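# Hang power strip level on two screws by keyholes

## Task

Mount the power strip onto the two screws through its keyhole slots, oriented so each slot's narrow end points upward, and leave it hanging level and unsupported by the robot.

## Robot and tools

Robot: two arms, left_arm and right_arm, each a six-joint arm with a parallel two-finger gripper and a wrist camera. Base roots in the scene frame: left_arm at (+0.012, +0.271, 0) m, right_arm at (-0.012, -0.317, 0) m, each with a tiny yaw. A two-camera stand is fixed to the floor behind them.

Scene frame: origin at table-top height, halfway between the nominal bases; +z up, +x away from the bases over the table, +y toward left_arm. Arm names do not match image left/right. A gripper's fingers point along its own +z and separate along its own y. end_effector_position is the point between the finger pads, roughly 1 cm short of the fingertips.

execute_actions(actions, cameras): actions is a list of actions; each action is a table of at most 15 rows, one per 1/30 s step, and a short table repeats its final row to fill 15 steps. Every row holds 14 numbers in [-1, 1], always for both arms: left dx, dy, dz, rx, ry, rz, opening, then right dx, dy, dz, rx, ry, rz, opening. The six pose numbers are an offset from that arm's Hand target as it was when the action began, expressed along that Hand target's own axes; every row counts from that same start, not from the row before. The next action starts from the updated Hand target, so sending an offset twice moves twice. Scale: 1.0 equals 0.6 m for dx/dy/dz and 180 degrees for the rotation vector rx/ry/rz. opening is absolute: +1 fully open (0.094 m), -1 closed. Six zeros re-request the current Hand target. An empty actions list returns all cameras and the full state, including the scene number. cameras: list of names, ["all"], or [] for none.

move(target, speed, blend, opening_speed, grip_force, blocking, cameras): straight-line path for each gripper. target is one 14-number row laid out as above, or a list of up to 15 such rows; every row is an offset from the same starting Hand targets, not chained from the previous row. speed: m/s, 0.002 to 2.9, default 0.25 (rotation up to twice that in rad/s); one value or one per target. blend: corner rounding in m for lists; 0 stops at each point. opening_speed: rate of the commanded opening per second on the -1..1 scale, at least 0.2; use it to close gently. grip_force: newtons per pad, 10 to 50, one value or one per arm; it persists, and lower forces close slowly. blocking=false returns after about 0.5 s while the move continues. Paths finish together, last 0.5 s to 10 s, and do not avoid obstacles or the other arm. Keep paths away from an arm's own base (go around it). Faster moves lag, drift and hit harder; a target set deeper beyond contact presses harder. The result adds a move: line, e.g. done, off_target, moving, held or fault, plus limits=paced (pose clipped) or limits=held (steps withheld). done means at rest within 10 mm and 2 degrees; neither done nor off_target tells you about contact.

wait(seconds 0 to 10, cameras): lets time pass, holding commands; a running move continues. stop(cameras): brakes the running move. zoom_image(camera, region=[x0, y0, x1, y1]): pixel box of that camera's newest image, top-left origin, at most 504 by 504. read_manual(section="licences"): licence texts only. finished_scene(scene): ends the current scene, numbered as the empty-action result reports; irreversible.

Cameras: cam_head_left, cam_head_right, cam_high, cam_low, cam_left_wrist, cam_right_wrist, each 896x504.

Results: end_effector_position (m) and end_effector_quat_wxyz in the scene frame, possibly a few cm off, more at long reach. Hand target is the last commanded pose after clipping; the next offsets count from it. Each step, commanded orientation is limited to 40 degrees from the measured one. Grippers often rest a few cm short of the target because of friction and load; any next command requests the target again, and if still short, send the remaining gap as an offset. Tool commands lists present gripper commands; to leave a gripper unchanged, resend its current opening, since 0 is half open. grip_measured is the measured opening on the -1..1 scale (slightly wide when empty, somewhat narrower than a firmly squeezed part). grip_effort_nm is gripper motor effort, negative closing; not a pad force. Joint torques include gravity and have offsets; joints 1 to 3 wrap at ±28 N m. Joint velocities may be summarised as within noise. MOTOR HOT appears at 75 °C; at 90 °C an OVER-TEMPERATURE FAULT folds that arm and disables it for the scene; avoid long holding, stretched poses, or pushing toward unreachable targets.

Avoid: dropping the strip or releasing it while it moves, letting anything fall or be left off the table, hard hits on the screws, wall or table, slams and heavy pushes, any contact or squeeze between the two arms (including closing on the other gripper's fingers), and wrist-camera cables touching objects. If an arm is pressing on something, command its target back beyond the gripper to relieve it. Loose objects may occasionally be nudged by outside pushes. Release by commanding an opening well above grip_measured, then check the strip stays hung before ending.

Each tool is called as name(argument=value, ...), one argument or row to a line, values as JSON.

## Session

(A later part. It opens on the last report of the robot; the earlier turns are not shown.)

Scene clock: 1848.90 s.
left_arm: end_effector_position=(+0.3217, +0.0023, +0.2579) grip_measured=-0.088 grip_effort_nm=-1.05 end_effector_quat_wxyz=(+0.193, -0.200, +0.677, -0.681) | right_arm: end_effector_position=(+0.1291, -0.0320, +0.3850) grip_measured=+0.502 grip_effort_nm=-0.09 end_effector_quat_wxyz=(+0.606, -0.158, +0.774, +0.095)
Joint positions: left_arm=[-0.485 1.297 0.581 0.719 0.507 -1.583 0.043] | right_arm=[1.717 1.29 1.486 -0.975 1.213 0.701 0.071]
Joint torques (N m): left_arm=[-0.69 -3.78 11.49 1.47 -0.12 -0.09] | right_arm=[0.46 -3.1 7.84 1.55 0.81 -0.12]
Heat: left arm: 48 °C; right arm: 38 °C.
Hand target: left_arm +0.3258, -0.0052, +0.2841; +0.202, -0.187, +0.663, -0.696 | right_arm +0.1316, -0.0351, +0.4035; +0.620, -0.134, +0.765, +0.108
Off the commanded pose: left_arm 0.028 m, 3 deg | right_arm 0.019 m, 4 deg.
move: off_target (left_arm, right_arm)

move(
  target=[0.0,-0.012,-0.003,0,0,0.0,-0.3,0,0,0,0,0,0,0.5],
  speed=0.05,
)

move(
  target=[0.0,-0.006,0,0,0,0.0,-0.3,0,0,0,0,0,0,0.5],
  speed=0.05,
)

Scene clock: 1854.90 s.
left_arm: end_effector_position=(+0.3220, +0.0020, +0.2580) grip_measured=-0.088 grip_effort_nm=-1.05 end_effector_quat_wxyz=(+0.191, -0.200, +0.680, -0.679) | right_arm: end_effector_position=(+0.1291, -0.0320, +0.3850) grip_measured=+0.502 grip_effort_nm=-0.09 end_effector_quat_wxyz=(+0.606, -0.158, +0.774, +0.095)
Joint positions: left_arm=[-0.485 1.294 0.589 0.699 0.508 -1.58 0.043] | right_arm=[1.717 1.29 1.486 -0.975 1.213 0.701 0.071]
Joint torques (N m): left_arm=[-0.44 -5.23 12.11 1.3 -0.09 -0.12] | right_arm=[0.49 -3.12 7.87 1.56 0.84 -0.07]
Heat: left arm: 49 °C; right arm: 38 °C.
Hand target: left_arm +0.3246, -0.0033, +0.2912; +0.202, -0.187, +0.663, -0.696 | right_arm +0.1316, -0.0351, +0.4035; +0.620, -0.134, +0.765, +0.108
Off the commanded pose: left_arm 0.034 m, 3 deg | right_arm 0.019 m, 4 deg.
move: off_target (left_arm, right_arm)

Scene clock: 1855.90 s.
left_arm: end_effector_position=(+0.3221, +0.0019, +0.2577) grip_measured=-0.088 grip_effort_nm=-1.05 end_effector_quat_wxyz=(+0.189, -0.202, +0.684, -0.675) | right_arm: end_effector_position=(+0.1291, -0.0320, +0.3850) grip_measured=+0.502 grip_effort_nm=-0.08 end_effector_quat_wxyz=(+0.606, -0.158, +0.774, +0.095)
Joint positions: left_arm=[-0.485 1.289 0.597 0.675 0.508 -1.576 0.043] | right_arm=[1.717 1.29 1.486 -0.975 1.213 0.701 0.071]
Joint torques (N m): left_arm=[-0.4 -5.45 12.36 1.37 -0.08 -0.2] | right_arm=[0.46 -3.06 7.97 1.53 0.87 -0.11]
Heat: left arm: 49 °C; right arm: 38 °C.
Hand target: left_arm +0.3245, -0.0032, +0.2948; +0.202, -0.187, +0.663, -0.696 | right_arm +0.1316, -0.0351, +0.4035; +0.620, -0.134, +0.765, +0.108
Off the commanded pose: left_arm 0.037 m, 4 deg | right_arm 0.019 m, 4 deg.
move: off_target (left_arm, right_arm)

execute_actions(
  actions=[],
  cameras=["cam_right_wrist"],
)

zoom_image(
  camera="cam_right_wrist",
  region=[390, 100, 490, 200],
)

zoom_image(
  camera="cam_right_wrist",
  region=[490, 330, 610, 450],
)

Scene clock: 1865.93 s.
left_arm: end_effector_position=(+0.3221, +0.0019, +0.2577) grip_measured=-0.088 grip_effort_nm=-1.05 end_effector_quat_wxyz=(+0.189, -0.202, +0.684, -0.675) | right_arm: end_effector_position=(+0.1291, -0.0320, +0.3850) grip_measured=+0.502 grip_effort_nm=-0.08 end_effector_quat_wxyz=(+0.606, -0.158, +0.774, +0.095)
Joint positions: left_arm=[-0.485 1.289 0.597 0.675 0.508 -1.576 0.043] | right_arm=[1.717 1.29 1.486 -0.975 1.213 0.701 0.071]
Joint velocities: within noise
Joint torques (N m): left_arm=[-0.43 -5.56 12.31 1.38 -0.06 -0.21] | right_arm=[0.51 -3.07 7.92 1.52 0.82 -0.1]
Heat: left arm: 49 °C; right arm: 38 °C.
Hand target: left_arm +0.3245, -0.0032, +0.2948; +0.202, -0.187, +0.663, -0.696 | right_arm +0.1316, -0.0351, +0.4035; +0.620, -0.134, +0.765, +0.108
Tool commands: left_gripper/opening=-0.3 right_gripper/opening=+0.5
Off the commanded pose: left_arm 0.037 m, 4 deg | right_arm 0.019 m, 4 deg.
Images, in order (width x height): cam_right_wrist 896x504.

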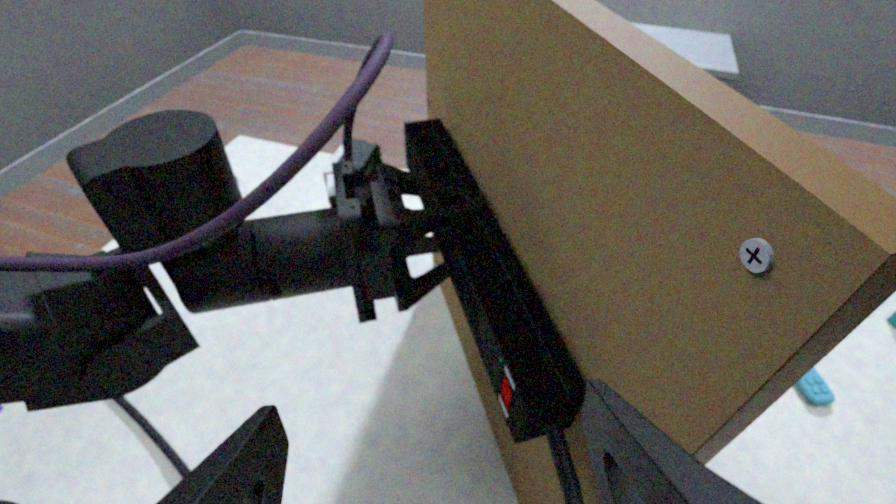

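Scaled by 5.040.

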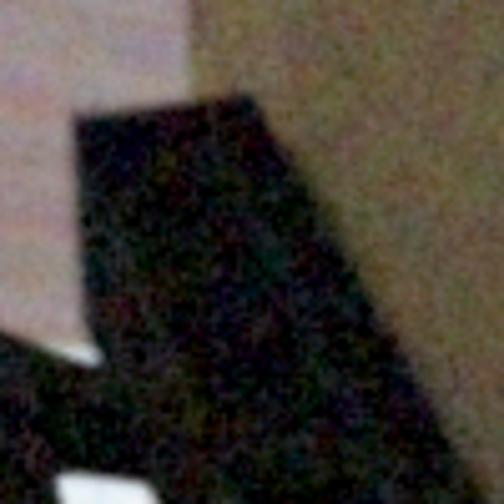

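Scaled by 4.200.

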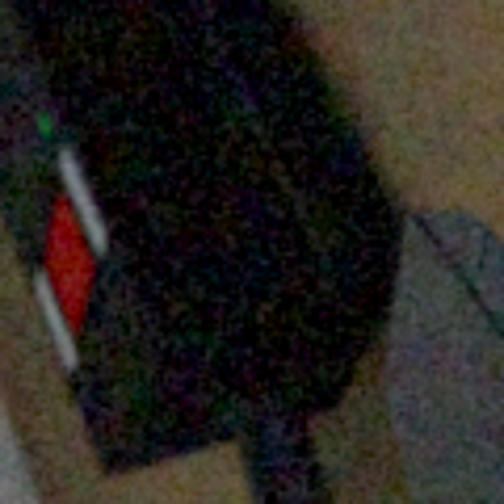

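move(
  target=[0.0,-0.008,-0.003,0,0,0.0,-0.3,0,0,0,0,0,0,0.5],
  speed=0.05,
)

move(
  target=[0.0,-0.008,-0.003,0,0,0.0,-0.3,0,0,0,0,0,0,0.5],
  speed=0.05,
)

Scene clock: 1880.00 s.
left_arm: end_effector_position=(+0.3221, +0.0019, +0.2581) grip_measured=-0.088 grip_effort_nm=-1.05 end_effector_quat_wxyz=(+0.187, -0.204, +0.687, -0.671) | right_arm: end_effector_position=(+0.1291, -0.0320, +0.3850) grip_measured=+0.502 grip_effort_nm=-0.09 end_effector_quat_wxyz=(+0.606, -0.158, +0.774, +0.095)
Joint positions: left_arm=[-0.485 1.282 0.607 0.642 0.508 -1.571 0.043] | right_arm=[1.717 1.29 1.486 -0.975 1.213 0.701 0.071]
Joint torques (N m): left_arm=[-0.09 -6.06 12.23 1.48 -0.02 -0.23] | right_arm=[0.51 -3.12 7.86 1.54 0.8 -0.1]
Heat: left arm: 50 °C; right arm: 38 °C.
Hand target: left_arm +0.3234, -0.0015, +0.2995; +0.202, -0.187, +0.663, -0.696 | right_arm +0.1316, -0.0351, +0.4035; +0.620, -0.134, +0.765, +0.108
Off the commanded pose: left_arm 0.042 m, 5 deg | right_arm 0.019 m, 4 deg.
move: off_target (left_arm, right_arm)

Scene clock: 1881.03 s.
left_arm: end_effector_position=(+0.3221, +0.0019, +0.2594) grip_measured=-0.088 grip_effort_nm=-1.05 end_effector_quat_wxyz=(+0.184, -0.207, +0.690, -0.668) | right_arm: end_effector_position=(+0.1291, -0.0320, +0.3850) grip_measured=+0.502 grip_effort_nm=-0.08 end_effector_quat_wxyz=(+0.606, -0.158, +0.774, +0.095)
Joint positions: left_arm=[-0.485 1.274 0.62 0.61 0.508 -1.571 0.043] | right_arm=[1.717 1.29 1.486 -0.975 1.213 0.701 0.071]
Joint torques (N m): left_arm=[0.12 -6.67 12.11 1.55 0 -0.24] | right_arm=[0.49 -3.04 7.97 1.52 0.81 -0.1]
Heat: left arm: 50 °C; right arm: 38 °C.
Hand target: left_arm +0.3223, +0.0002, +0.3042; +0.202, -0.187, +0.663, -0.696 | right_arm +0.1316, -0.0351, +0.4035; +0.620, -0.134, +0.765, +0.108
Off the commanded pose: left_arm 0.045 m, 5 deg | right_arm 0.019 m, 4 deg.
move: off_target (left_arm, right_arm)

move(
  target=[0.0,0.045,0.003,0,0,0.0,-0.3,0,0,0,0,0,0,0.5],
  speed=0.05,
)

move(
  target=[0.0,0.015,0.0,0,0,0.0,-0.3,0,0,0,0,0,0,0.5],
  speed=0.05,
)

Scene clock: 1898.10 s.
left_arm: end_effector_position=(+0.3222, +0.0018, +0.2582) grip_measured=-0.088 grip_effort_nm=-1.05 end_effector_quat_wxyz=(+0.187, -0.205, +0.687, -0.672) | right_arm: end_effector_position=(+0.1291, -0.0320, +0.3850) grip_measured=+0.502 grip_effort_nm=-0.08 end_effector_quat_wxyz=(+0.606, -0.158, +0.774, +0.095)
Joint positions: left_arm=[-0.485 1.283 0.607 0.645 0.508 -1.575 0.043] | right_arm=[1.717 1.29 1.486 -0.975 1.213 0.701 0.071]
Joint torques (N m): left_arm=[-0.31 -2.69 7.5 2.49 -0.07 -0.16] | right_arm=[0.39 -3.12 7.84 1.54 0.81 -0.1]
Heat: left arm: 49 °C; right arm: 38 °C.
Hand target: left_arm +0.3241, -0.0023, +0.2774; +0.202, -0.187, +0.663, -0.696 | right_arm +0.1316, -0.0351, +0.4035; +0.620, -0.134, +0.765, +0.108
Off the commanded pose: left_arm 0.020 m, 5 deg | right_arm 0.019 m, 4 deg.
move: off_target (left_arm, right_arm)

Scene clock: 1899.17 s.
left_arm: end_effector_position=(+0.3220, +0.0018, +0.2580) grip_measured=-0.088 grip_effort_nm=-1.05 end_effector_quat_wxyz=(+0.193, -0.198, +0.678, -0.682) | right_arm: end_effector_position=(+0.1291, -0.0320, +0.3850) grip_measured=+0.502 grip_effort_nm=-0.08 end_effector_quat_wxyz=(+0.606, -0.158, +0.774, +0.095)
Joint positions: left_arm=[-0.485 1.3 0.583 0.722 0.508 -1.581 0.043] | right_arm=[1.717 1.29 1.486 -0.975 1.213 0.701 0.071]
Joint torques (N m): left_arm=[-0.4 -2.14 7.45 2.19 -0.1 -0.09] | right_arm=[0.43 -3 7.79 1.56 0.81 -0.09]
Heat: left arm: 49 °C; right arm: 37 °C.
Hand target: left_arm +0.3244, -0.0027, +0.2683; +0.202, -0.187, +0.663, -0.696 | right_arm +0.1316, -0.0351, +0.4035; +0.620, -0.134, +0.765, +0.108
Off the commanded pose: left_arm 0.012 m, 3 deg | right_arm 0.019 m, 4 deg.
move: off_target (left_arm, right_arm)

move(
  target=[0.0,0.015,0.0,0,0,0.0,-0.3,0,0,0,0,0,0,0.5],
  speed=0.05,
)

move(
  target=[0.0,0.02,0.0,0,0,0.0,-0.3,0,0,0,0,0,0,0.5],
  speed=0.05,
  cameras=["cam_right_wrist"],
)

Scene clock: 1905.03 s.
left_arm: end_effector_position=(+0.3221, +0.0020, +0.2565) grip_measured=-0.088 grip_effort_nm=-1.05 end_effector_quat_wxyz=(+0.198, -0.192, +0.669, -0.690) | right_arm: end_effector_position=(+0.1291, -0.0320, +0.3850) grip_measured=+0.502 grip_effort_nm=-0.08 end_effector_quat_wxyz=(+0.606, -0.158, +0.774, +0.095)
Joint positions: left_arm=[-0.483 1.323 0.56 0.799 0.511 -1.587 0.043] | right_arm=[1.717 1.29 1.486 -0.975 1.213 0.701 0.071]
Joint torques (N m): left_arm=[-0.5 -1.92 7.31 1.93 -0.14 -0.02] | right_arm=[0.43 -3.11 7.86 1.54 0.81 -0.1]
Heat: left arm: 49 °C; right arm: 37 °C.
Hand target: left_arm +0.3247, -0.0030, +0.2593; +0.202, -0.187, +0.663, -0.696 | right_arm +0.1316, -0.0351, +0.4035; +0.620, -0.134, +0.765, +0.108
Off the commanded pose: left_arm 0.006 m, 1 deg | right_arm 0.019 m, 4 deg.
move: off_target (right_arm)

Scene clock: 1906.23 s.
left_arm: end_effector_position=(+0.3220, +0.0020, +0.2536) grip_measured=-0.088 grip_effort_nm=-1.05 end_effector_quat_wxyz=(+0.207, -0.182, +0.660, -0.699) | right_arm: end_effector_position=(+0.1291, -0.0320, +0.3850) grip_measured=+0.502 grip_effort_nm=-0.09 end_effector_quat_wxyz=(+0.606, -0.158, +0.774, +0.095)
Joint positions: left_arm=[-0.483 1.357 0.531 0.899 0.511 -1.587 0.043] | right_arm=[1.717 1.29 1.486 -0.975 1.213 0.701 0.071]
Joint torques (N m): left_arm=[-0.61 -1.84 6.98 1.53 -0.17 -0.05] | right_arm=[0.49 -3.06 7.87 1.55 0.82 -0.1]
Heat: left arm: 49 °C; right arm: 37 °C.
Hand target: left_arm +0.3251, -0.0035, +0.2474; +0.202, -0.187, +0.663, -0.696 | right_arm +0.1316, -0.0351, +0.4035; +0.620, -0.134, +0.765, +0.108
Off the commanded pose: left_arm 0.009 m, 1 deg | right_arm 0.019 m, 4 deg.
move: off_target (right_arm)
Images, in order (width x height): cam_right_wrist 896x504.

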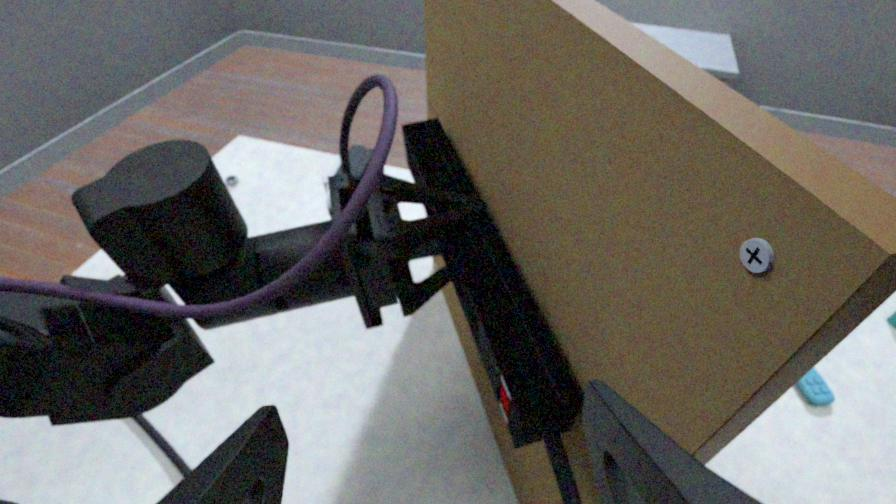

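move(
  target=[0.0,0.0,-0.02,0,0,0.0,-0.3,0,0,0,0,0,0,0.5],
  speed=0.05,
)

move(
  target=[0.0,0.0,-0.012,0,0,0.0,-0.3,0,0,0,0,0,0,0.5],
  speed=0.05,
  cameras=["cam_right_wrist"],
)

Scene clock: 1912.20 s.
left_arm: end_effector_position=(+0.3209, +0.0065, +0.2411) grip_measured=-0.088 grip_effort_nm=-1.05 end_effector_quat_wxyz=(+0.205, -0.190, +0.667, -0.691) | right_arm: end_effector_position=(+0.1291, -0.0320, +0.3850) grip_measured=+0.502 grip_effort_nm=-0.09 end_effector_quat_wxyz=(+0.606, -0.158, +0.774, +0.095)
Joint positions: left_arm=[-0.474 1.357 0.501 0.9 0.513 -1.582 0.043] | right_arm=[1.717 1.29 1.486 -0.975 1.213 0.701 0.071]
Joint torques (N m): left_arm=[0.59 -4.77 6.49 1.45 0.1 -0.11] | right_arm=[0.44 -3 8.08 1.54 0.83 -0.12]
Heat: left arm: 49 °C; right arm: 37 °C.
Hand target: left_arm +0.3187, +0.0067, +0.2467; +0.202, -0.187, +0.663, -0.696 | right_arm +0.1316, -0.0351, +0.4035; +0.620, -0.134, +0.765, +0.108
Off the commanded pose: left_arm 0.006 m, 1 deg | right_arm 0.019 m, 4 deg.
move: off_target (right_arm)

Scene clock: 1913.20 s.
left_arm: end_effector_position=(+0.3200, +0.0108, +0.2323) grip_measured=-0.088 grip_effort_nm=-1.05 end_effector_quat_wxyz=(+0.200, -0.196, +0.672, -0.686) | right_arm: end_effector_position=(+0.1291, -0.0320, +0.3850) grip_measured=+0.502 grip_effort_nm=-0.09 end_effector_quat_wxyz=(+0.606, -0.158, +0.774, +0.095)
Joint positions: left_arm=[-0.46 1.357 0.481 0.899 0.526 -1.582 0.043] | right_arm=[1.717 1.29 1.486 -0.975 1.213 0.701 0.071]
Joint torques (N m): left_arm=[0.5 -6.78 6.37 1.43 0.13 -0.12] | right_arm=[0.43 -3 7.95 1.56 0.82 -0.11]
Heat: left arm: 49 °C; right arm: 37 °C.
Hand target: left_arm +0.3149, +0.0128, +0.2464; +0.202, -0.187, +0.663, -0.696 | right_arm +0.1316, -0.0351, +0.4035; +0.620, -0.134, +0.765, +0.108
Off the commanded pose: left_arm 0.015 m, 2 deg | right_arm 0.019 m, 4 deg.
move: off_target (left_arm, right_arm)
Images, in order (width x height): cam_right_wrist 896x504.

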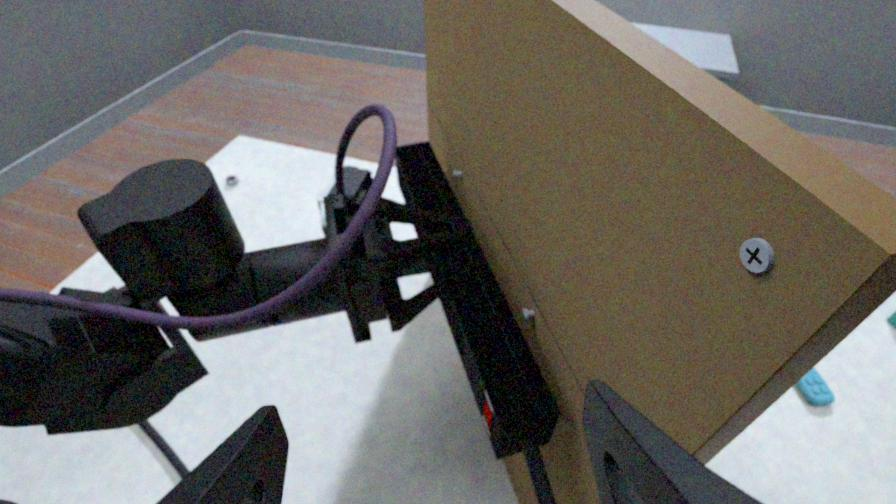

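zoom_image(
  camera="cam_right_wrist",
  region=[385, 130, 485, 230],
)

zoom_image(
  camera="cam_right_wrist",
  region=[470, 290, 580, 470],
)

Scaled by 5.040.

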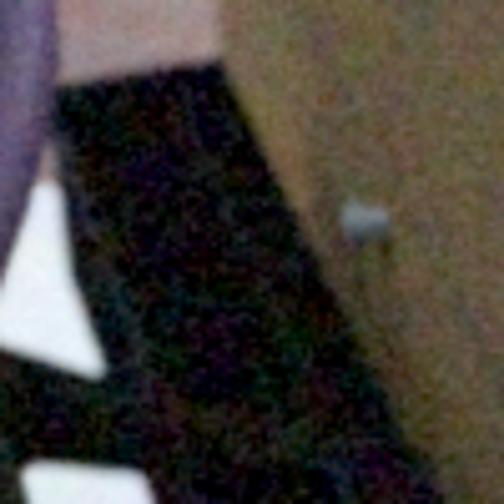

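Scaled by 2.800.

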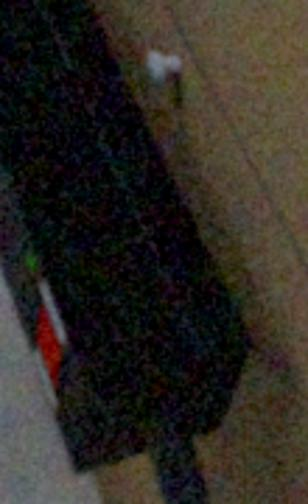

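move(
  target=[
    [0,-0.14,0.0,0,0,0,-0.3,0,0,0,0,0,0,0.5],
    [0,-0.14,0.02,0,0,0,-0.3,0,0,0,0,0,0,0.5],
  ],
  speed=0.08,
)

Scene clock: 1989.03 s.
left_arm: end_effector_position=(+0.3172, +0.0109, +0.3025) grip_measured=-0.088 grip_effort_nm=-1.05 end_effector_quat_wxyz=(+0.190, -0.200, +0.680, -0.680) | right_arm: end_effector_position=(+0.1291, -0.0320, +0.3850) grip_measured=+0.502 grip_effort_nm=-0.08 end_effector_quat_wxyz=(+0.606, -0.158, +0.774, +0.095)
Joint positions: left_arm=[-0.46 1.182 0.704 0.474 0.534 -1.582 0.043] | right_arm=[1.717 1.29 1.486 -0.975 1.213 0.701 0.071]
Joint torques (N m): left_arm=[-0.7 -3.45 11.64 1.57 -0.14 -0.14] | right_arm=[0.43 -3.22 8.01 1.53 0.81 -0.1]
Heat: left arm: 49 °C; right arm: 37 °C.
Hand target: left_arm +0.3185, +0.0058, +0.3309; +0.202, -0.187, +0.663, -0.696 | right_arm +0.1316, -0.0351, +0.4035; +0.620, -0.134, +0.765, +0.108
Off the commanded pose: left_arm 0.029 m, 3 deg | right_arm 0.019 m, 4 deg.
move: off_target (left_arm, right_arm)

move(
  target=[
    [0,0.0,0.023,0,0,0.004,-0.3,0,0,0,0,0,0,0.5],
    [0,0.04,0.023,0,0,0.004,-0.3,0,0,0,0,0,0,0.5],
  ],
  speed=0.05,
  cameras=["cam_right_wrist"],
)

Scene clock: 1995.90 s.
left_arm: end_effector_position=(+0.3254, -0.0019, +0.2926) grip_measured=-0.088 grip_effort_nm=-1.05 end_effector_quat_wxyz=(+0.192, -0.196, +0.684, -0.676) | right_arm: end_effector_position=(+0.1291, -0.0320, +0.3850) grip_measured=+0.502 grip_effort_nm=-0.09 end_effector_quat_wxyz=(+0.606, -0.158, +0.774, +0.095)
Joint positions: left_arm=[-0.488 1.253 0.718 0.52 0.511 -1.565 0.043] | right_arm=[1.717 1.29 1.486 -0.975 1.213 0.701 0.071]
Joint torques (N m): left_arm=[-0.92 -2.89 7.35 2.35 -0.21 -0.14] | right_arm=[0.42 -3.17 7.94 1.56 0.82 -0.11]
Heat: left arm: 49 °C; right arm: 36 °C.
Hand target: left_arm +0.3266, -0.0068, +0.3076; +0.207, -0.183, +0.664, -0.695 | right_arm +0.1316, -0.0351, +0.4035; +0.620, -0.134, +0.765, +0.108
Off the commanded pose: left_arm 0.016 m, 4 deg | right_arm 0.019 m, 4 deg.
move: off_target (left_arm, right_arm)
Images, in order (width x height): cam_right_wrist 896x504.

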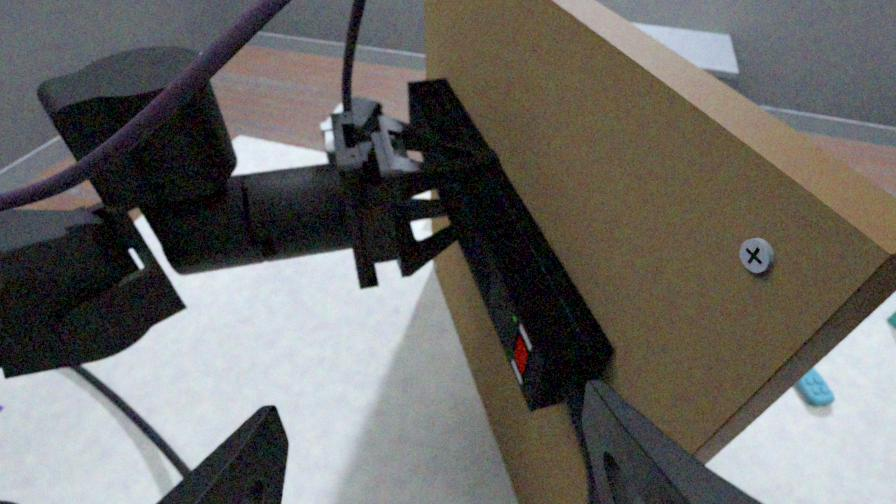

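move(
  target=[0,0.02,-0.003,0,0,0.0,-0.3,0,0,0,0,0,0,0.5],
  speed=0.05,
)

move(
  target=[0,0.015,0.0,0,0,0.0,-0.3,0,0,0,0,0,0,0.5],
  speed=0.05,
)

move(
  target=[0,0.015,0.0,0,0,0.0,-0.3,0,0,0,0,0,0,0.5],
  speed=0.05,
)

Scene clock: 2001.80 s.
left_arm: end_effector_position=(+0.3258, -0.0020, +0.2884) grip_measured=-0.088 grip_effort_nm=-1.05 end_effector_quat_wxyz=(+0.199, -0.189, +0.678, -0.682) | right_arm: end_effector_position=(+0.1291, -0.0320, +0.3850) grip_measured=+0.502 grip_effort_nm=-0.08 end_effector_quat_wxyz=(+0.606, -0.158, +0.774, +0.095)
Joint positions: left_arm=[-0.488 1.27 0.685 0.596 0.51 -1.565 0.043] | right_arm=[1.717 1.29 1.486 -0.975 1.213 0.701 0.071]
Joint torques (N m): left_arm=[-0.72 -2.92 6.75 2.15 -0.19 -0.14] | right_arm=[0.42 -2.96 7.92 1.56 0.85 -0.11]
Heat: left arm: 49 °C; right arm: 36 °C.
Hand target: left_arm +0.3261, -0.0057, +0.2955; +0.206, -0.183, +0.664, -0.695 | right_arm +0.1316, -0.0351, +0.4035; +0.620, -0.134, +0.765, +0.108
Off the commanded pose: left_arm 0.008 m, 2 deg | right_arm 0.019 m, 4 deg.
move: off_target (right_arm)

Scene clock: 2002.83 s.
left_arm: end_effector_position=(+0.3254, -0.0018, +0.2865) grip_measured=-0.088 grip_effort_nm=-1.05 end_effector_quat_wxyz=(+0.206, -0.182, +0.671, -0.689) | right_arm: end_effector_position=(+0.1291, -0.0320, +0.3850) grip_measured=+0.502 grip_effort_nm=-0.09 end_effector_quat_wxyz=(+0.606, -0.158, +0.774, +0.095)
Joint positions: left_arm=[-0.488 1.282 0.659 0.662 0.51 -1.565 0.043] | right_arm=[1.717 1.29 1.486 -0.975 1.213 0.701 0.071]
Joint torques (N m): left_arm=[-0.68 -2.48 6.63 1.92 -0.2 -0.15] | right_arm=[0.55 -3.11 7.92 1.56 0.81 -0.1]
Heat: left arm: 49 °C; right arm: 36 °C.
Hand target: left_arm +0.3265, -0.0059, +0.2866; +0.206, -0.183, +0.664, -0.695 | right_arm +0.1316, -0.0351, +0.4035; +0.620, -0.134, +0.765, +0.108
Off the commanded pose: left_arm 0.004 m, 1 deg | right_arm 0.019 m, 4 deg.
move: off_target (right_arm)

Scene clock: 2003.87 s.
left_arm: end_effector_position=(+0.3248, -0.0014, +0.2859) grip_measured=-0.088 grip_effort_nm=-1.05 end_effector_quat_wxyz=(+0.214, -0.174, +0.662, -0.697) | right_arm: end_effector_position=(+0.1291, -0.0320, +0.3850) grip_measured=+0.502 grip_effort_nm=-0.08 end_effector_quat_wxyz=(+0.606, -0.158, +0.774, +0.095)
Joint positions: left_arm=[-0.488 1.296 0.635 0.732 0.51 -1.565 0.043] | right_arm=[1.717 1.29 1.486 -0.975 1.213 0.701 0.071]
Joint torques (N m): left_arm=[-0.77 -2.18 6.41 1.67 -0.21 -0.15] | right_arm=[0.39 -3.18 7.86 1.55 0.82 -0.11]
Heat: left arm: 49 °C; right arm: 36 °C.
Hand target: left_arm +0.3269, -0.0062, +0.2776; +0.206, -0.183, +0.664, -0.695 | right_arm +0.1316, -0.0351, +0.4035; +0.620, -0.134, +0.765, +0.108
Off the commanded pose: left_arm 0.010 m, 1 deg | right_arm 0.019 m, 4 deg.
move: off_target (right_arm)

move(
  target=[0,0.0,-0.012,0,0,0.0,-0.3,0,0,0,0,0,0,0.5],
  speed=0.05,
  cameras=["cam_right_wrist"],
)

Scene clock: 2008.73 s.
left_arm: end_effector_position=(+0.3248, -0.0014, +0.2749) grip_measured=-0.088 grip_effort_nm=-1.05 end_effector_quat_wxyz=(+0.206, -0.182, +0.668, -0.691) | right_arm: end_effector_position=(+0.1291, -0.0320, +0.3850) grip_measured=+0.502 grip_effort_nm=-0.09 end_effector_quat_wxyz=(+0.606, -0.158, +0.774, +0.095)
Joint positions: left_arm=[-0.488 1.305 0.618 0.733 0.51 -1.57 0.043] | right_arm=[1.717 1.29 1.486 -0.975 1.213 0.701 0.071]
Joint torques (N m): left_arm=[0.32 -4.38 6.27 1.6 -0.04 -0.11] | right_arm=[0.34 -3.12 7.9 1.56 0.82 -0.09]
Heat: left arm: 49 °C; right arm: 36 °C.
Hand target: left_arm +0.3231, -0.0001, +0.2772; +0.206, -0.183, +0.664, -0.695 | right_arm +0.1316, -0.0351, +0.4035; +0.620, -0.134, +0.765, +0.108
Off the commanded pose: left_arm 0.003 m, 1 deg | right_arm 0.019 m, 4 deg.
move: off_target (right_arm)
Images, in order (width x height): cam_right_wrist 896x504.

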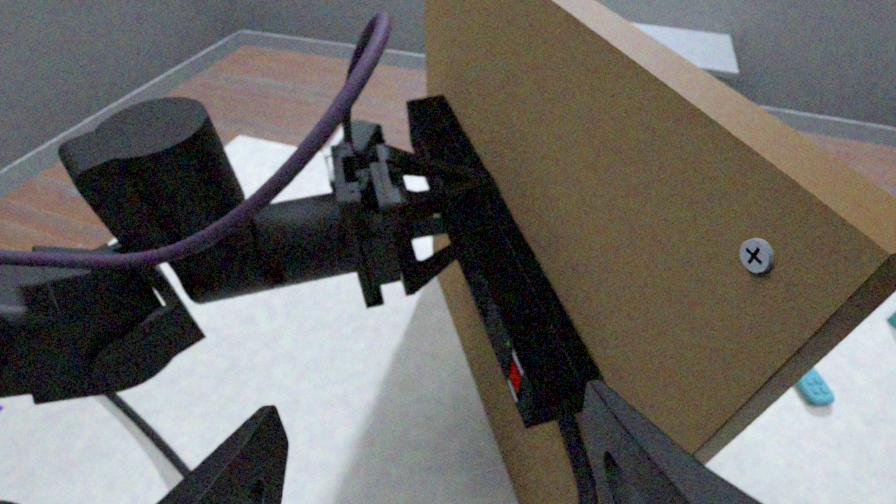

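move(
  target=[0,0.012,0.0,0,0,0.0,-0.3,0,0,0,0,0,0,0.5],
  speed=0.05,
)

move(
  target=[0,0.012,0.0,0,0,0.0,-0.3,0,0,0,0,0,0,0.5],
  speed=0.05,
)

move(
  target=[0,0.012,0.0,0,0,0.0,-0.3,0,0,0,0,0,0,0.5],
  speed=0.05,
  cameras=["cam_right_wrist"],
)

Scene clock: 2016.60 s.
left_arm: end_effector_position=(+0.3231, -0.0012, +0.2731) grip_measured=-0.088 grip_effort_nm=-1.05 end_effector_quat_wxyz=(+0.205, -0.182, +0.667, -0.693) | right_arm: end_effector_position=(+0.1291, -0.0320, +0.3850) grip_measured=+0.502 grip_effort_nm=-0.09 end_effector_quat_wxyz=(+0.606, -0.158, +0.774, +0.095)
Joint positions: left_arm=[-0.489 1.305 0.606 0.75 0.51 -1.574 0.043] | right_arm=[1.717 1.29 1.486 -0.975 1.213 0.701 0.071]
Joint torques (N m): left_arm=[0.18 -3.3 5.56 1.81 -0.05 -0.01] | right_arm=[0.44 -3.15 7.94 1.54 0.83 -0.12]
Heat: left arm: 48 °C; right arm: 36 °C.
Hand target: left_arm +0.3234, -0.0004, +0.2700; +0.207, -0.183, +0.664, -0.695 | right_arm +0.1316, -0.0351, +0.4035; +0.620, -0.134, +0.765, +0.108
Off the commanded pose: left_arm 0.003 m, 0 deg | right_arm 0.019 m, 4 deg.
move: off_target (right_arm)

Scene clock: 2017.60 s.
left_arm: end_effector_position=(+0.3235, -0.0005, +0.2738) grip_measured=-0.088 grip_effort_nm=-1.05 end_effector_quat_wxyz=(+0.210, -0.178, +0.659, -0.700) | right_arm: end_effector_position=(+0.1291, -0.0320, +0.3850) grip_measured=+0.502 grip_effort_nm=-0.09 end_effector_quat_wxyz=(+0.606, -0.158, +0.774, +0.095)
Joint positions: left_arm=[-0.488 1.319 0.59 0.807 0.509 -1.581 0.043] | right_arm=[1.717 1.29 1.486 -0.975 1.213 0.701 0.071]
Joint torques (N m): left_arm=[0.28 -2.96 5.34 1.6 -0.05 0.04] | right_arm=[0.38 -3.1 7.92 1.56 0.83 -0.1]
Heat: left arm: 48 °C; right arm: 36 °C.
Hand target: left_arm +0.3237, -0.0006, +0.2629; +0.207, -0.183, +0.664, -0.695 | right_arm +0.1316, -0.0351, +0.4035; +0.620, -0.134, +0.765, +0.108
Off the commanded pose: left_arm 0.011 m, 1 deg | right_arm 0.019 m, 4 deg.
move: off_target (left_arm, right_arm)

Scene clock: 2018.60 s.
left_arm: end_effector_position=(+0.3234, -0.0005, +0.2733) grip_measured=-0.088 grip_effort_nm=-1.05 end_effector_quat_wxyz=(+0.214, -0.174, +0.652, -0.706) | right_arm: end_effector_position=(+0.1291, -0.0320, +0.3850) grip_measured=+0.502 grip_effort_nm=-0.09 end_effector_quat_wxyz=(+0.606, -0.158, +0.774, +0.095)
Joint positions: left_arm=[-0.488 1.335 0.575 0.863 0.509 -1.587 0.043] | right_arm=[1.717 1.29 1.486 -0.975 1.213 0.701 0.071]
Joint torques (N m): left_arm=[0.2 -2.78 4.98 1.36 -0.05 0.09] | right_arm=[0.42 -2.96 8.02 1.56 0.85 -0.11]
Heat: left arm: 48 °C; right arm: 36 °C.
Hand target: left_arm +0.3241, -0.0008, +0.2556; +0.206, -0.183, +0.664, -0.695 | right_arm +0.1316, -0.0351, +0.4035; +0.620, -0.134, +0.765, +0.108
Off the commanded pose: left_arm 0.018 m, 2 deg | right_arm 0.019 m, 4 deg.
move: off_target (left_arm, right_arm)
Images, in order (width x height): cam_right_wrist 896x504.

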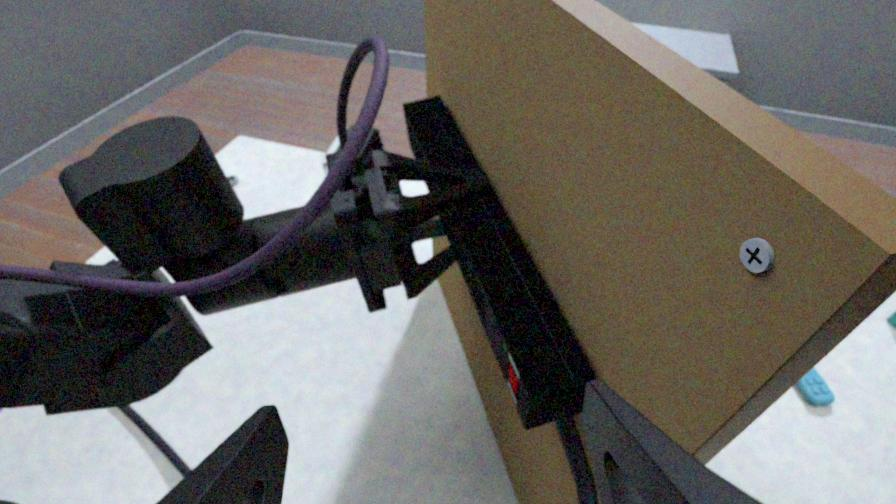

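zoom_image(
  camera="cam_right_wrist",
  region=[395, 80, 495, 180],
)

zoom_image(
  camera="cam_right_wrist",
  region=[490, 310, 610, 430],
)

Scaled by 5.040.

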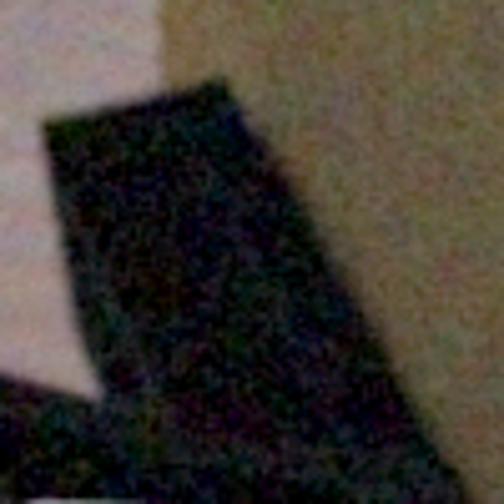

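Scaled by 4.200.

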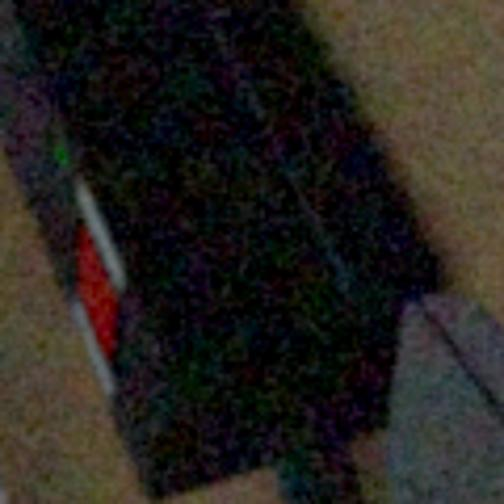

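move(
  target=[
    [0,-0.03,-0.025,0,0,0,-0.3,0,0,0,0,0,0,0.5],
    [0.06,-0.1,-0.025,0,0,-0.037,-0.3,0,0,0,0,0,0,0.5],
    [0.125,-0.1,-0.025,0,0,-0.074,-0.3,0,0,0,0,0,0,0.5],
  ],
  speed=0.1,
  blend=0.01,
  cameras=["cam_right_wrist"],
)

Scene clock: 2075.27 s.
left_arm: end_effector_position=(+0.2533, -0.0273, +0.2785) grip_measured=-0.088 grip_effort_nm=-1.05 end_effector_quat_wxyz=(+0.123, -0.259, +0.668, -0.687) | right_arm: end_effector_position=(+0.1291, -0.0320, +0.3850) grip_measured=+0.502 grip_effort_nm=-0.09 end_effector_quat_wxyz=(+0.606, -0.158, +0.774, +0.095)
Joint positions: left_arm=[-0.762 1.066 0.567 0.47 0.243 -1.758 0.043] | right_arm=[1.717 1.29 1.486 -0.975 1.213 0.701 0.071]
Joint torques (N m): left_arm=[-0.65 -5.26 10.56 1.6 -0.27 -0.48] | right_arm=[0.36 -3.04 7.91 1.56 0.81 -0.1]
Heat: left arm: 46 °C; right arm: 36 °C.
Hand target: left_arm +0.2500, -0.0259, +0.3133; +0.125, -0.259, +0.639, -0.714 | right_arm +0.1316, -0.0351, +0.4035; +0.620, -0.134, +0.765, +0.108
Off the commanded pose: left_arm 0.035 m, 5 deg | right_arm 0.019 m, 4 deg.
move: off_target (left_arm, right_arm)
Images, in order (width x height): cam_right_wrist 896x504.

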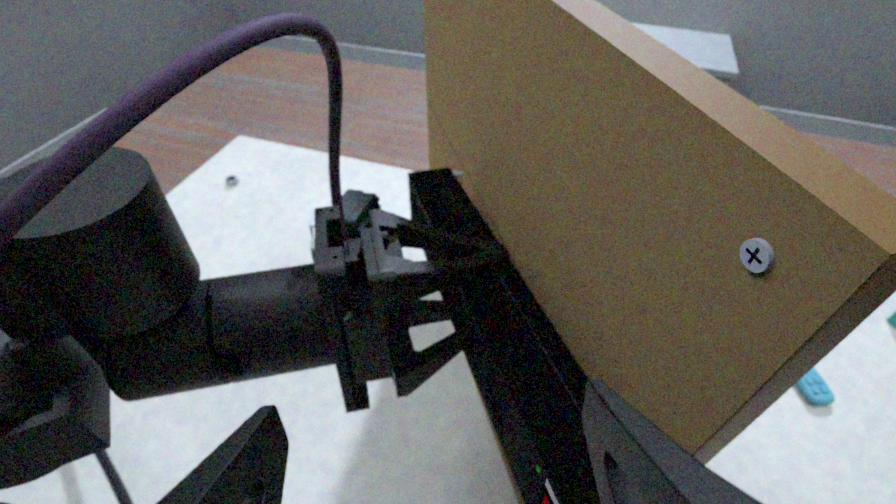

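move(
  target=[0.0,0.002,0.023,0,0,0,-0.3,0,0,0,0,0,0,0.5],
  speed=0.05,
  cameras=["cam_right_wrist"],
)

zoom_image(
  camera="cam_right_wrist",
  region=[390, 130, 520, 260],
)

Scene clock: 2082.63 s.
left_arm: end_effector_position=(+0.2543, -0.0322, +0.2717) grip_measured=-0.088 grip_effort_nm=-1.05 end_effector_quat_wxyz=(+0.120, -0.264, +0.674, -0.680) | right_arm: end_effector_position=(+0.1291, -0.0320, +0.3850) grip_measured=+0.502 grip_effort_nm=-0.09 end_effector_quat_wxyz=(+0.606, -0.158, +0.774, +0.095)
Joint positions: left_arm=[-0.776 1.09 0.572 0.47 0.229 -1.758 0.043] | right_arm=[1.717 1.29 1.486 -0.975 1.213 0.701 0.071]
Joint torques (N m): left_arm=[-0.72 -2.96 12.37 1.92 -0.25 -0.45] | right_arm=[0.42 -3.19 7.8 1.54 0.83 -0.12]
Heat: left arm: 47 °C; right arm: 36 °C.
Hand target: left_arm +0.2571, -0.0378, +0.3128; +0.125, -0.259, +0.639, -0.714 | right_arm +0.1316, -0.0351, +0.4035; +0.620, -0.134, +0.765, +0.108
Off the commanded pose: left_arm 0.042 m, 6 deg | right_arm 0.019 m, 4 deg.
move: off_target (left_arm, right_arm)
Images, in order (width x height): cam_right_wrist 896x504.

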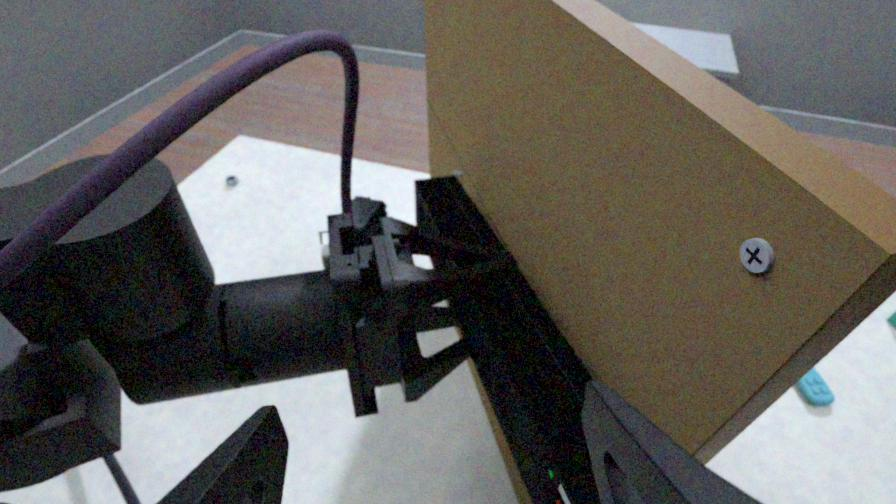

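Scaled by 3.877.

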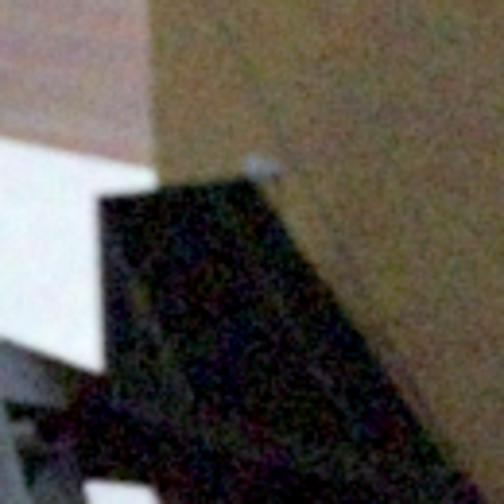

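move(
  target=[
    [0.0,-0.003,0.008,0,0,0,-0.3,0,0,0,0,0,0,0.5],
    [-0.018,-0.003,0.008,0,0,0,-0.3,0,0,0,0,0,0,0.5],
  ],
  speed=0.05,
  cameras=["cam_right_wrist"],
)

zoom_image(
  camera="cam_right_wrist",
  region=[400, 130, 500, 230],
)

Scene clock: 2088.67 s.
left_arm: end_effector_position=(+0.2656, -0.0309, +0.2695) grip_measured=-0.088 grip_effort_nm=-1.05 end_effector_quat_wxyz=(+0.123, -0.271, +0.675, -0.675) | right_arm: end_effector_position=(+0.1291, -0.0320, +0.3850) grip_measured=+0.502 grip_effort_nm=-0.09 end_effector_quat_wxyz=(+0.606, -0.158, +0.774, +0.095)
Joint positions: left_arm=[-0.747 1.122 0.592 0.47 0.243 -1.758 0.043] | right_arm=[1.717 1.29 1.486 -0.975 1.213 0.701 0.071]
Joint torques (N m): left_arm=[0.4 -3.18 12.01 2.1 0.15 -0.42] | right_arm=[0.5 -3.04 7.95 1.56 0.83 -0.12]
Heat: left arm: 49 °C; right arm: 36 °C.
Hand target: left_arm +0.2689, -0.0361, +0.3125; +0.125, -0.259, +0.639, -0.714 | right_arm +0.1316, -0.0351, +0.4035; +0.620, -0.134, +0.765, +0.108
Off the commanded pose: left_arm 0.043 m, 6 deg | right_arm 0.019 m, 4 deg.
move: off_target (left_arm, right_arm)
Images, in order (width x height): cam_right_wrist 896x504.

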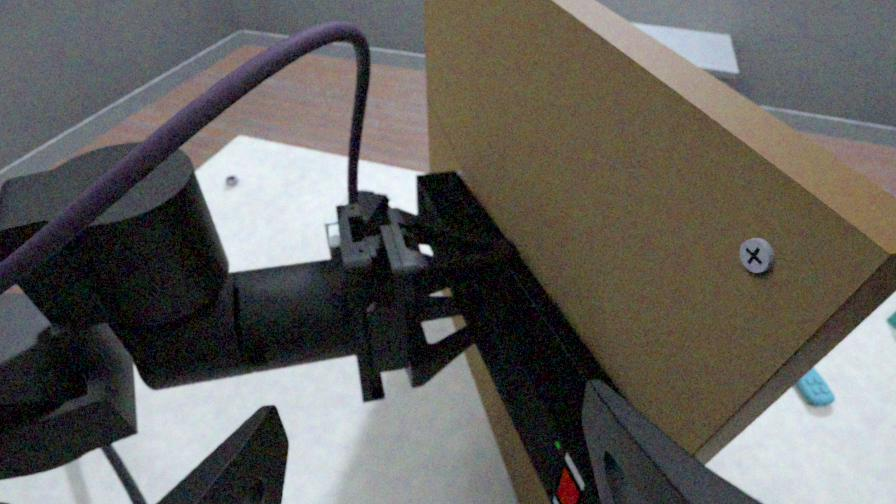

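Scaled by 5.040.

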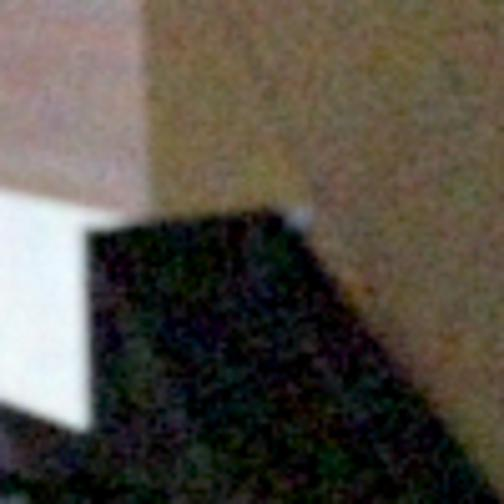

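move(
  target=[-0.007,0,0.004,0,0,0,-0.3,0,0,0,0,0,0,0.5],
  speed=0.04,
)

move(
  target=[-0.007,0,0.0,0,0,0,-0.3,0,0,0,0,0,0,0.5],
  speed=0.04,
)

move(
  target=[-0.007,0,0.0,0,0,0,-0.3,0,0,0,0,0,0,0.5],
  speed=0.04,
  cameras=["cam_right_wrist"],
)

zoom_image(
  camera="cam_right_wrist",
  region=[400, 130, 500, 230],
)

Scene clock: 2102.13 s.
left_arm: end_effector_position=(+0.2690, -0.0302, +0.2644) grip_measured=-0.088 grip_effort_nm=-1.05 end_effector_quat_wxyz=(+0.121, -0.274, +0.679, -0.671) | right_arm: end_effector_position=(+0.1291, -0.0320, +0.3850) grip_measured=+0.502 grip_effort_nm=-0.09 end_effector_quat_wxyz=(+0.606, -0.158, +0.774, +0.095)
Joint positions: left_arm=[-0.733 1.136 0.592 0.47 0.258 -1.758 0.043] | right_arm=[1.717 1.29 1.486 -0.975 1.213 0.701 0.071]
Joint torques (N m): left_arm=[0.44 -3.21 12.44 2.19 0.07 -0.43] | right_arm=[0.44 -3.08 7.87 1.55 0.83 -0.1]
Heat: left arm: 50 °C; right arm: 36 °C.
Hand target: left_arm +0.2736, -0.0360, +0.3118; +0.124, -0.259, +0.639, -0.714 | right_arm +0.1316, -0.0351, +0.4035; +0.620, -0.134, +0.765, +0.108
Off the commanded pose: left_arm 0.048 m, 7 deg | right_arm 0.019 m, 4 deg.
move: off_target (left_arm, right_arm)

Scene clock: 2103.13 s.
left_arm: end_effector_position=(+0.2722, -0.0281, +0.2643) grip_measured=-0.088 grip_effort_nm=-1.05 end_effector_quat_wxyz=(+0.120, -0.275, +0.679, -0.670) | right_arm: end_effector_position=(+0.1291, -0.0320, +0.3850) grip_measured=+0.502 grip_effort_nm=-0.08 end_effector_quat_wxyz=(+0.606, -0.158, +0.774, +0.095)
Joint positions: left_arm=[-0.716 1.141 0.595 0.47 0.274 -1.758 0.043] | right_arm=[1.717 1.29 1.486 -0.975 1.213 0.701 0.071]
Joint torques (N m): left_arm=[0.5 -3.15 12.16 2.28 0.15 -0.46] | right_arm=[0.5 -3.07 7.83 1.55 0.83 -0.09]
Heat: left arm: 50 °C; right arm: 36 °C.
Hand target: left_arm +0.2772, -0.0339, +0.3109; +0.125, -0.259, +0.639, -0.714 | right_arm +0.1316, -0.0351, +0.4035; +0.620, -0.134, +0.765, +0.108
Off the commanded pose: left_arm 0.047 m, 7 deg | right_arm 0.019 m, 4 deg.
move: off_target (left_arm, right_arm)

Scene clock: 2104.17 s.
left_arm: end_effector_position=(+0.2754, -0.0261, +0.2628) grip_measured=-0.088 grip_effort_nm=-1.05 end_effector_quat_wxyz=(+0.118, -0.276, +0.680, -0.669) | right_arm: end_effector_position=(+0.1291, -0.0320, +0.3850) grip_measured=+0.502 grip_effort_nm=-0.09 end_effector_quat_wxyz=(+0.606, -0.158, +0.774, +0.095)
Joint positions: left_arm=[-0.699 1.147 0.597 0.47 0.292 -1.759 0.043] | right_arm=[1.717 1.29 1.486 -0.975 1.213 0.701 0.071]
Joint torques (N m): left_arm=[0.54 -3.17 12.08 2.34 0.11 -0.44] | right_arm=[0.53 -2.93 8.03 1.53 0.83 -0.08]
Heat: left arm: 50 °C; right arm: 36 °C.
Hand target: left_arm +0.2806, -0.0318, +0.3100; +0.125, -0.259, +0.639, -0.714 | right_arm +0.1316, -0.0351, +0.4035; +0.620, -0.134, +0.765, +0.108
Off the commanded pose: left_arm 0.048 m, 7 deg | right_arm 0.019 m, 4 deg.
move: off_target (left_arm, right_arm)
Images, in order (width x height): cam_right_wrist 896x504.

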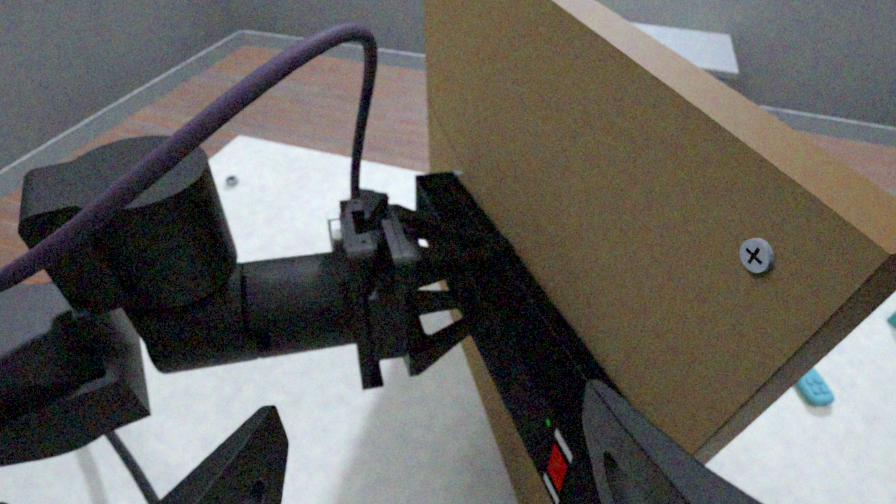

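Scaled by 5.040.

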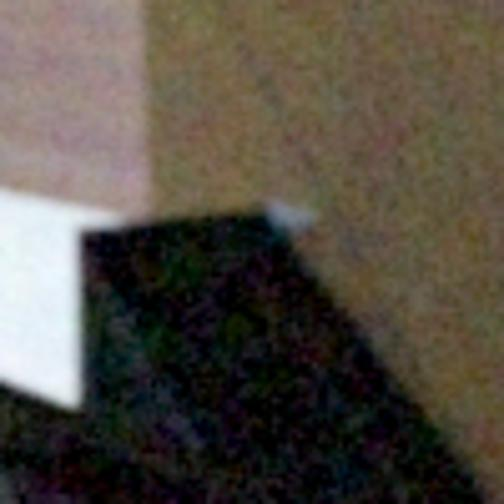

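move(
  target=[
    [0.03,0,0.0,0,0,0,-0.3,0,0,0,0,0,0,0.5],
    [0.03,0,0.02,0,0,0,-0.3,0,0,0,0,0,0,0.5],
  ],
  speed=0.05,
  cameras=["cam_right_wrist"],
)

zoom_image(
  camera="cam_right_wrist",
  region=[400, 130, 500, 230],
)

Scene clock: 2116.07 s.
left_arm: end_effector_position=(+0.2650, -0.0390, +0.2668) grip_measured=-0.088 grip_effort_nm=-1.05 end_effector_quat_wxyz=(+0.115, -0.269, +0.680, -0.672) | right_arm: end_effector_position=(+0.1291, -0.0320, +0.3850) grip_measured=+0.502 grip_effort_nm=-0.09 end_effector_quat_wxyz=(+0.606, -0.158, +0.774, +0.095)
Joint positions: left_arm=[-0.762 1.151 0.609 0.47 0.244 -1.76 0.043] | right_arm=[1.717 1.29 1.486 -0.975 1.213 0.701 0.071]
Joint torques (N m): left_arm=[-1.17 -2.11 13.41 2.26 -0.34 -0.42] | right_arm=[0.43 -3.11 7.88 1.54 0.86 -0.06]
Heat: left arm: 50 °C; right arm: 36 °C.
Hand target: left_arm +0.2720, -0.0510, +0.3144; +0.125, -0.259, +0.639, -0.714 | right_arm +0.1316, -0.0351, +0.4035; +0.620, -0.134, +0.765, +0.108
Off the commanded pose: left_arm 0.050 m, 7 deg | right_arm 0.019 m, 4 deg.
move: off_target (left_arm, right_arm)
Images, in order (width x height): cam_right_wrist 896x504.

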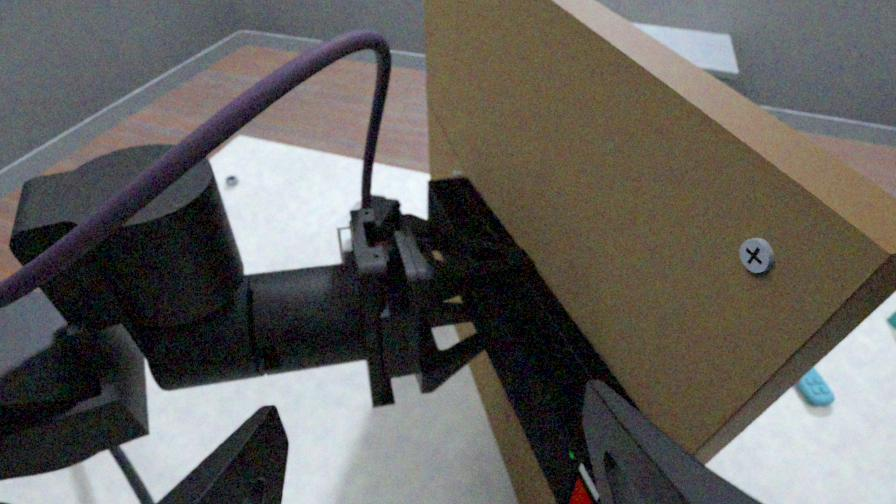

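Scaled by 5.040.

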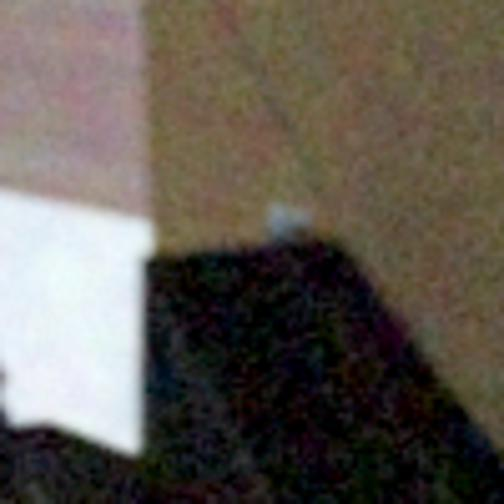

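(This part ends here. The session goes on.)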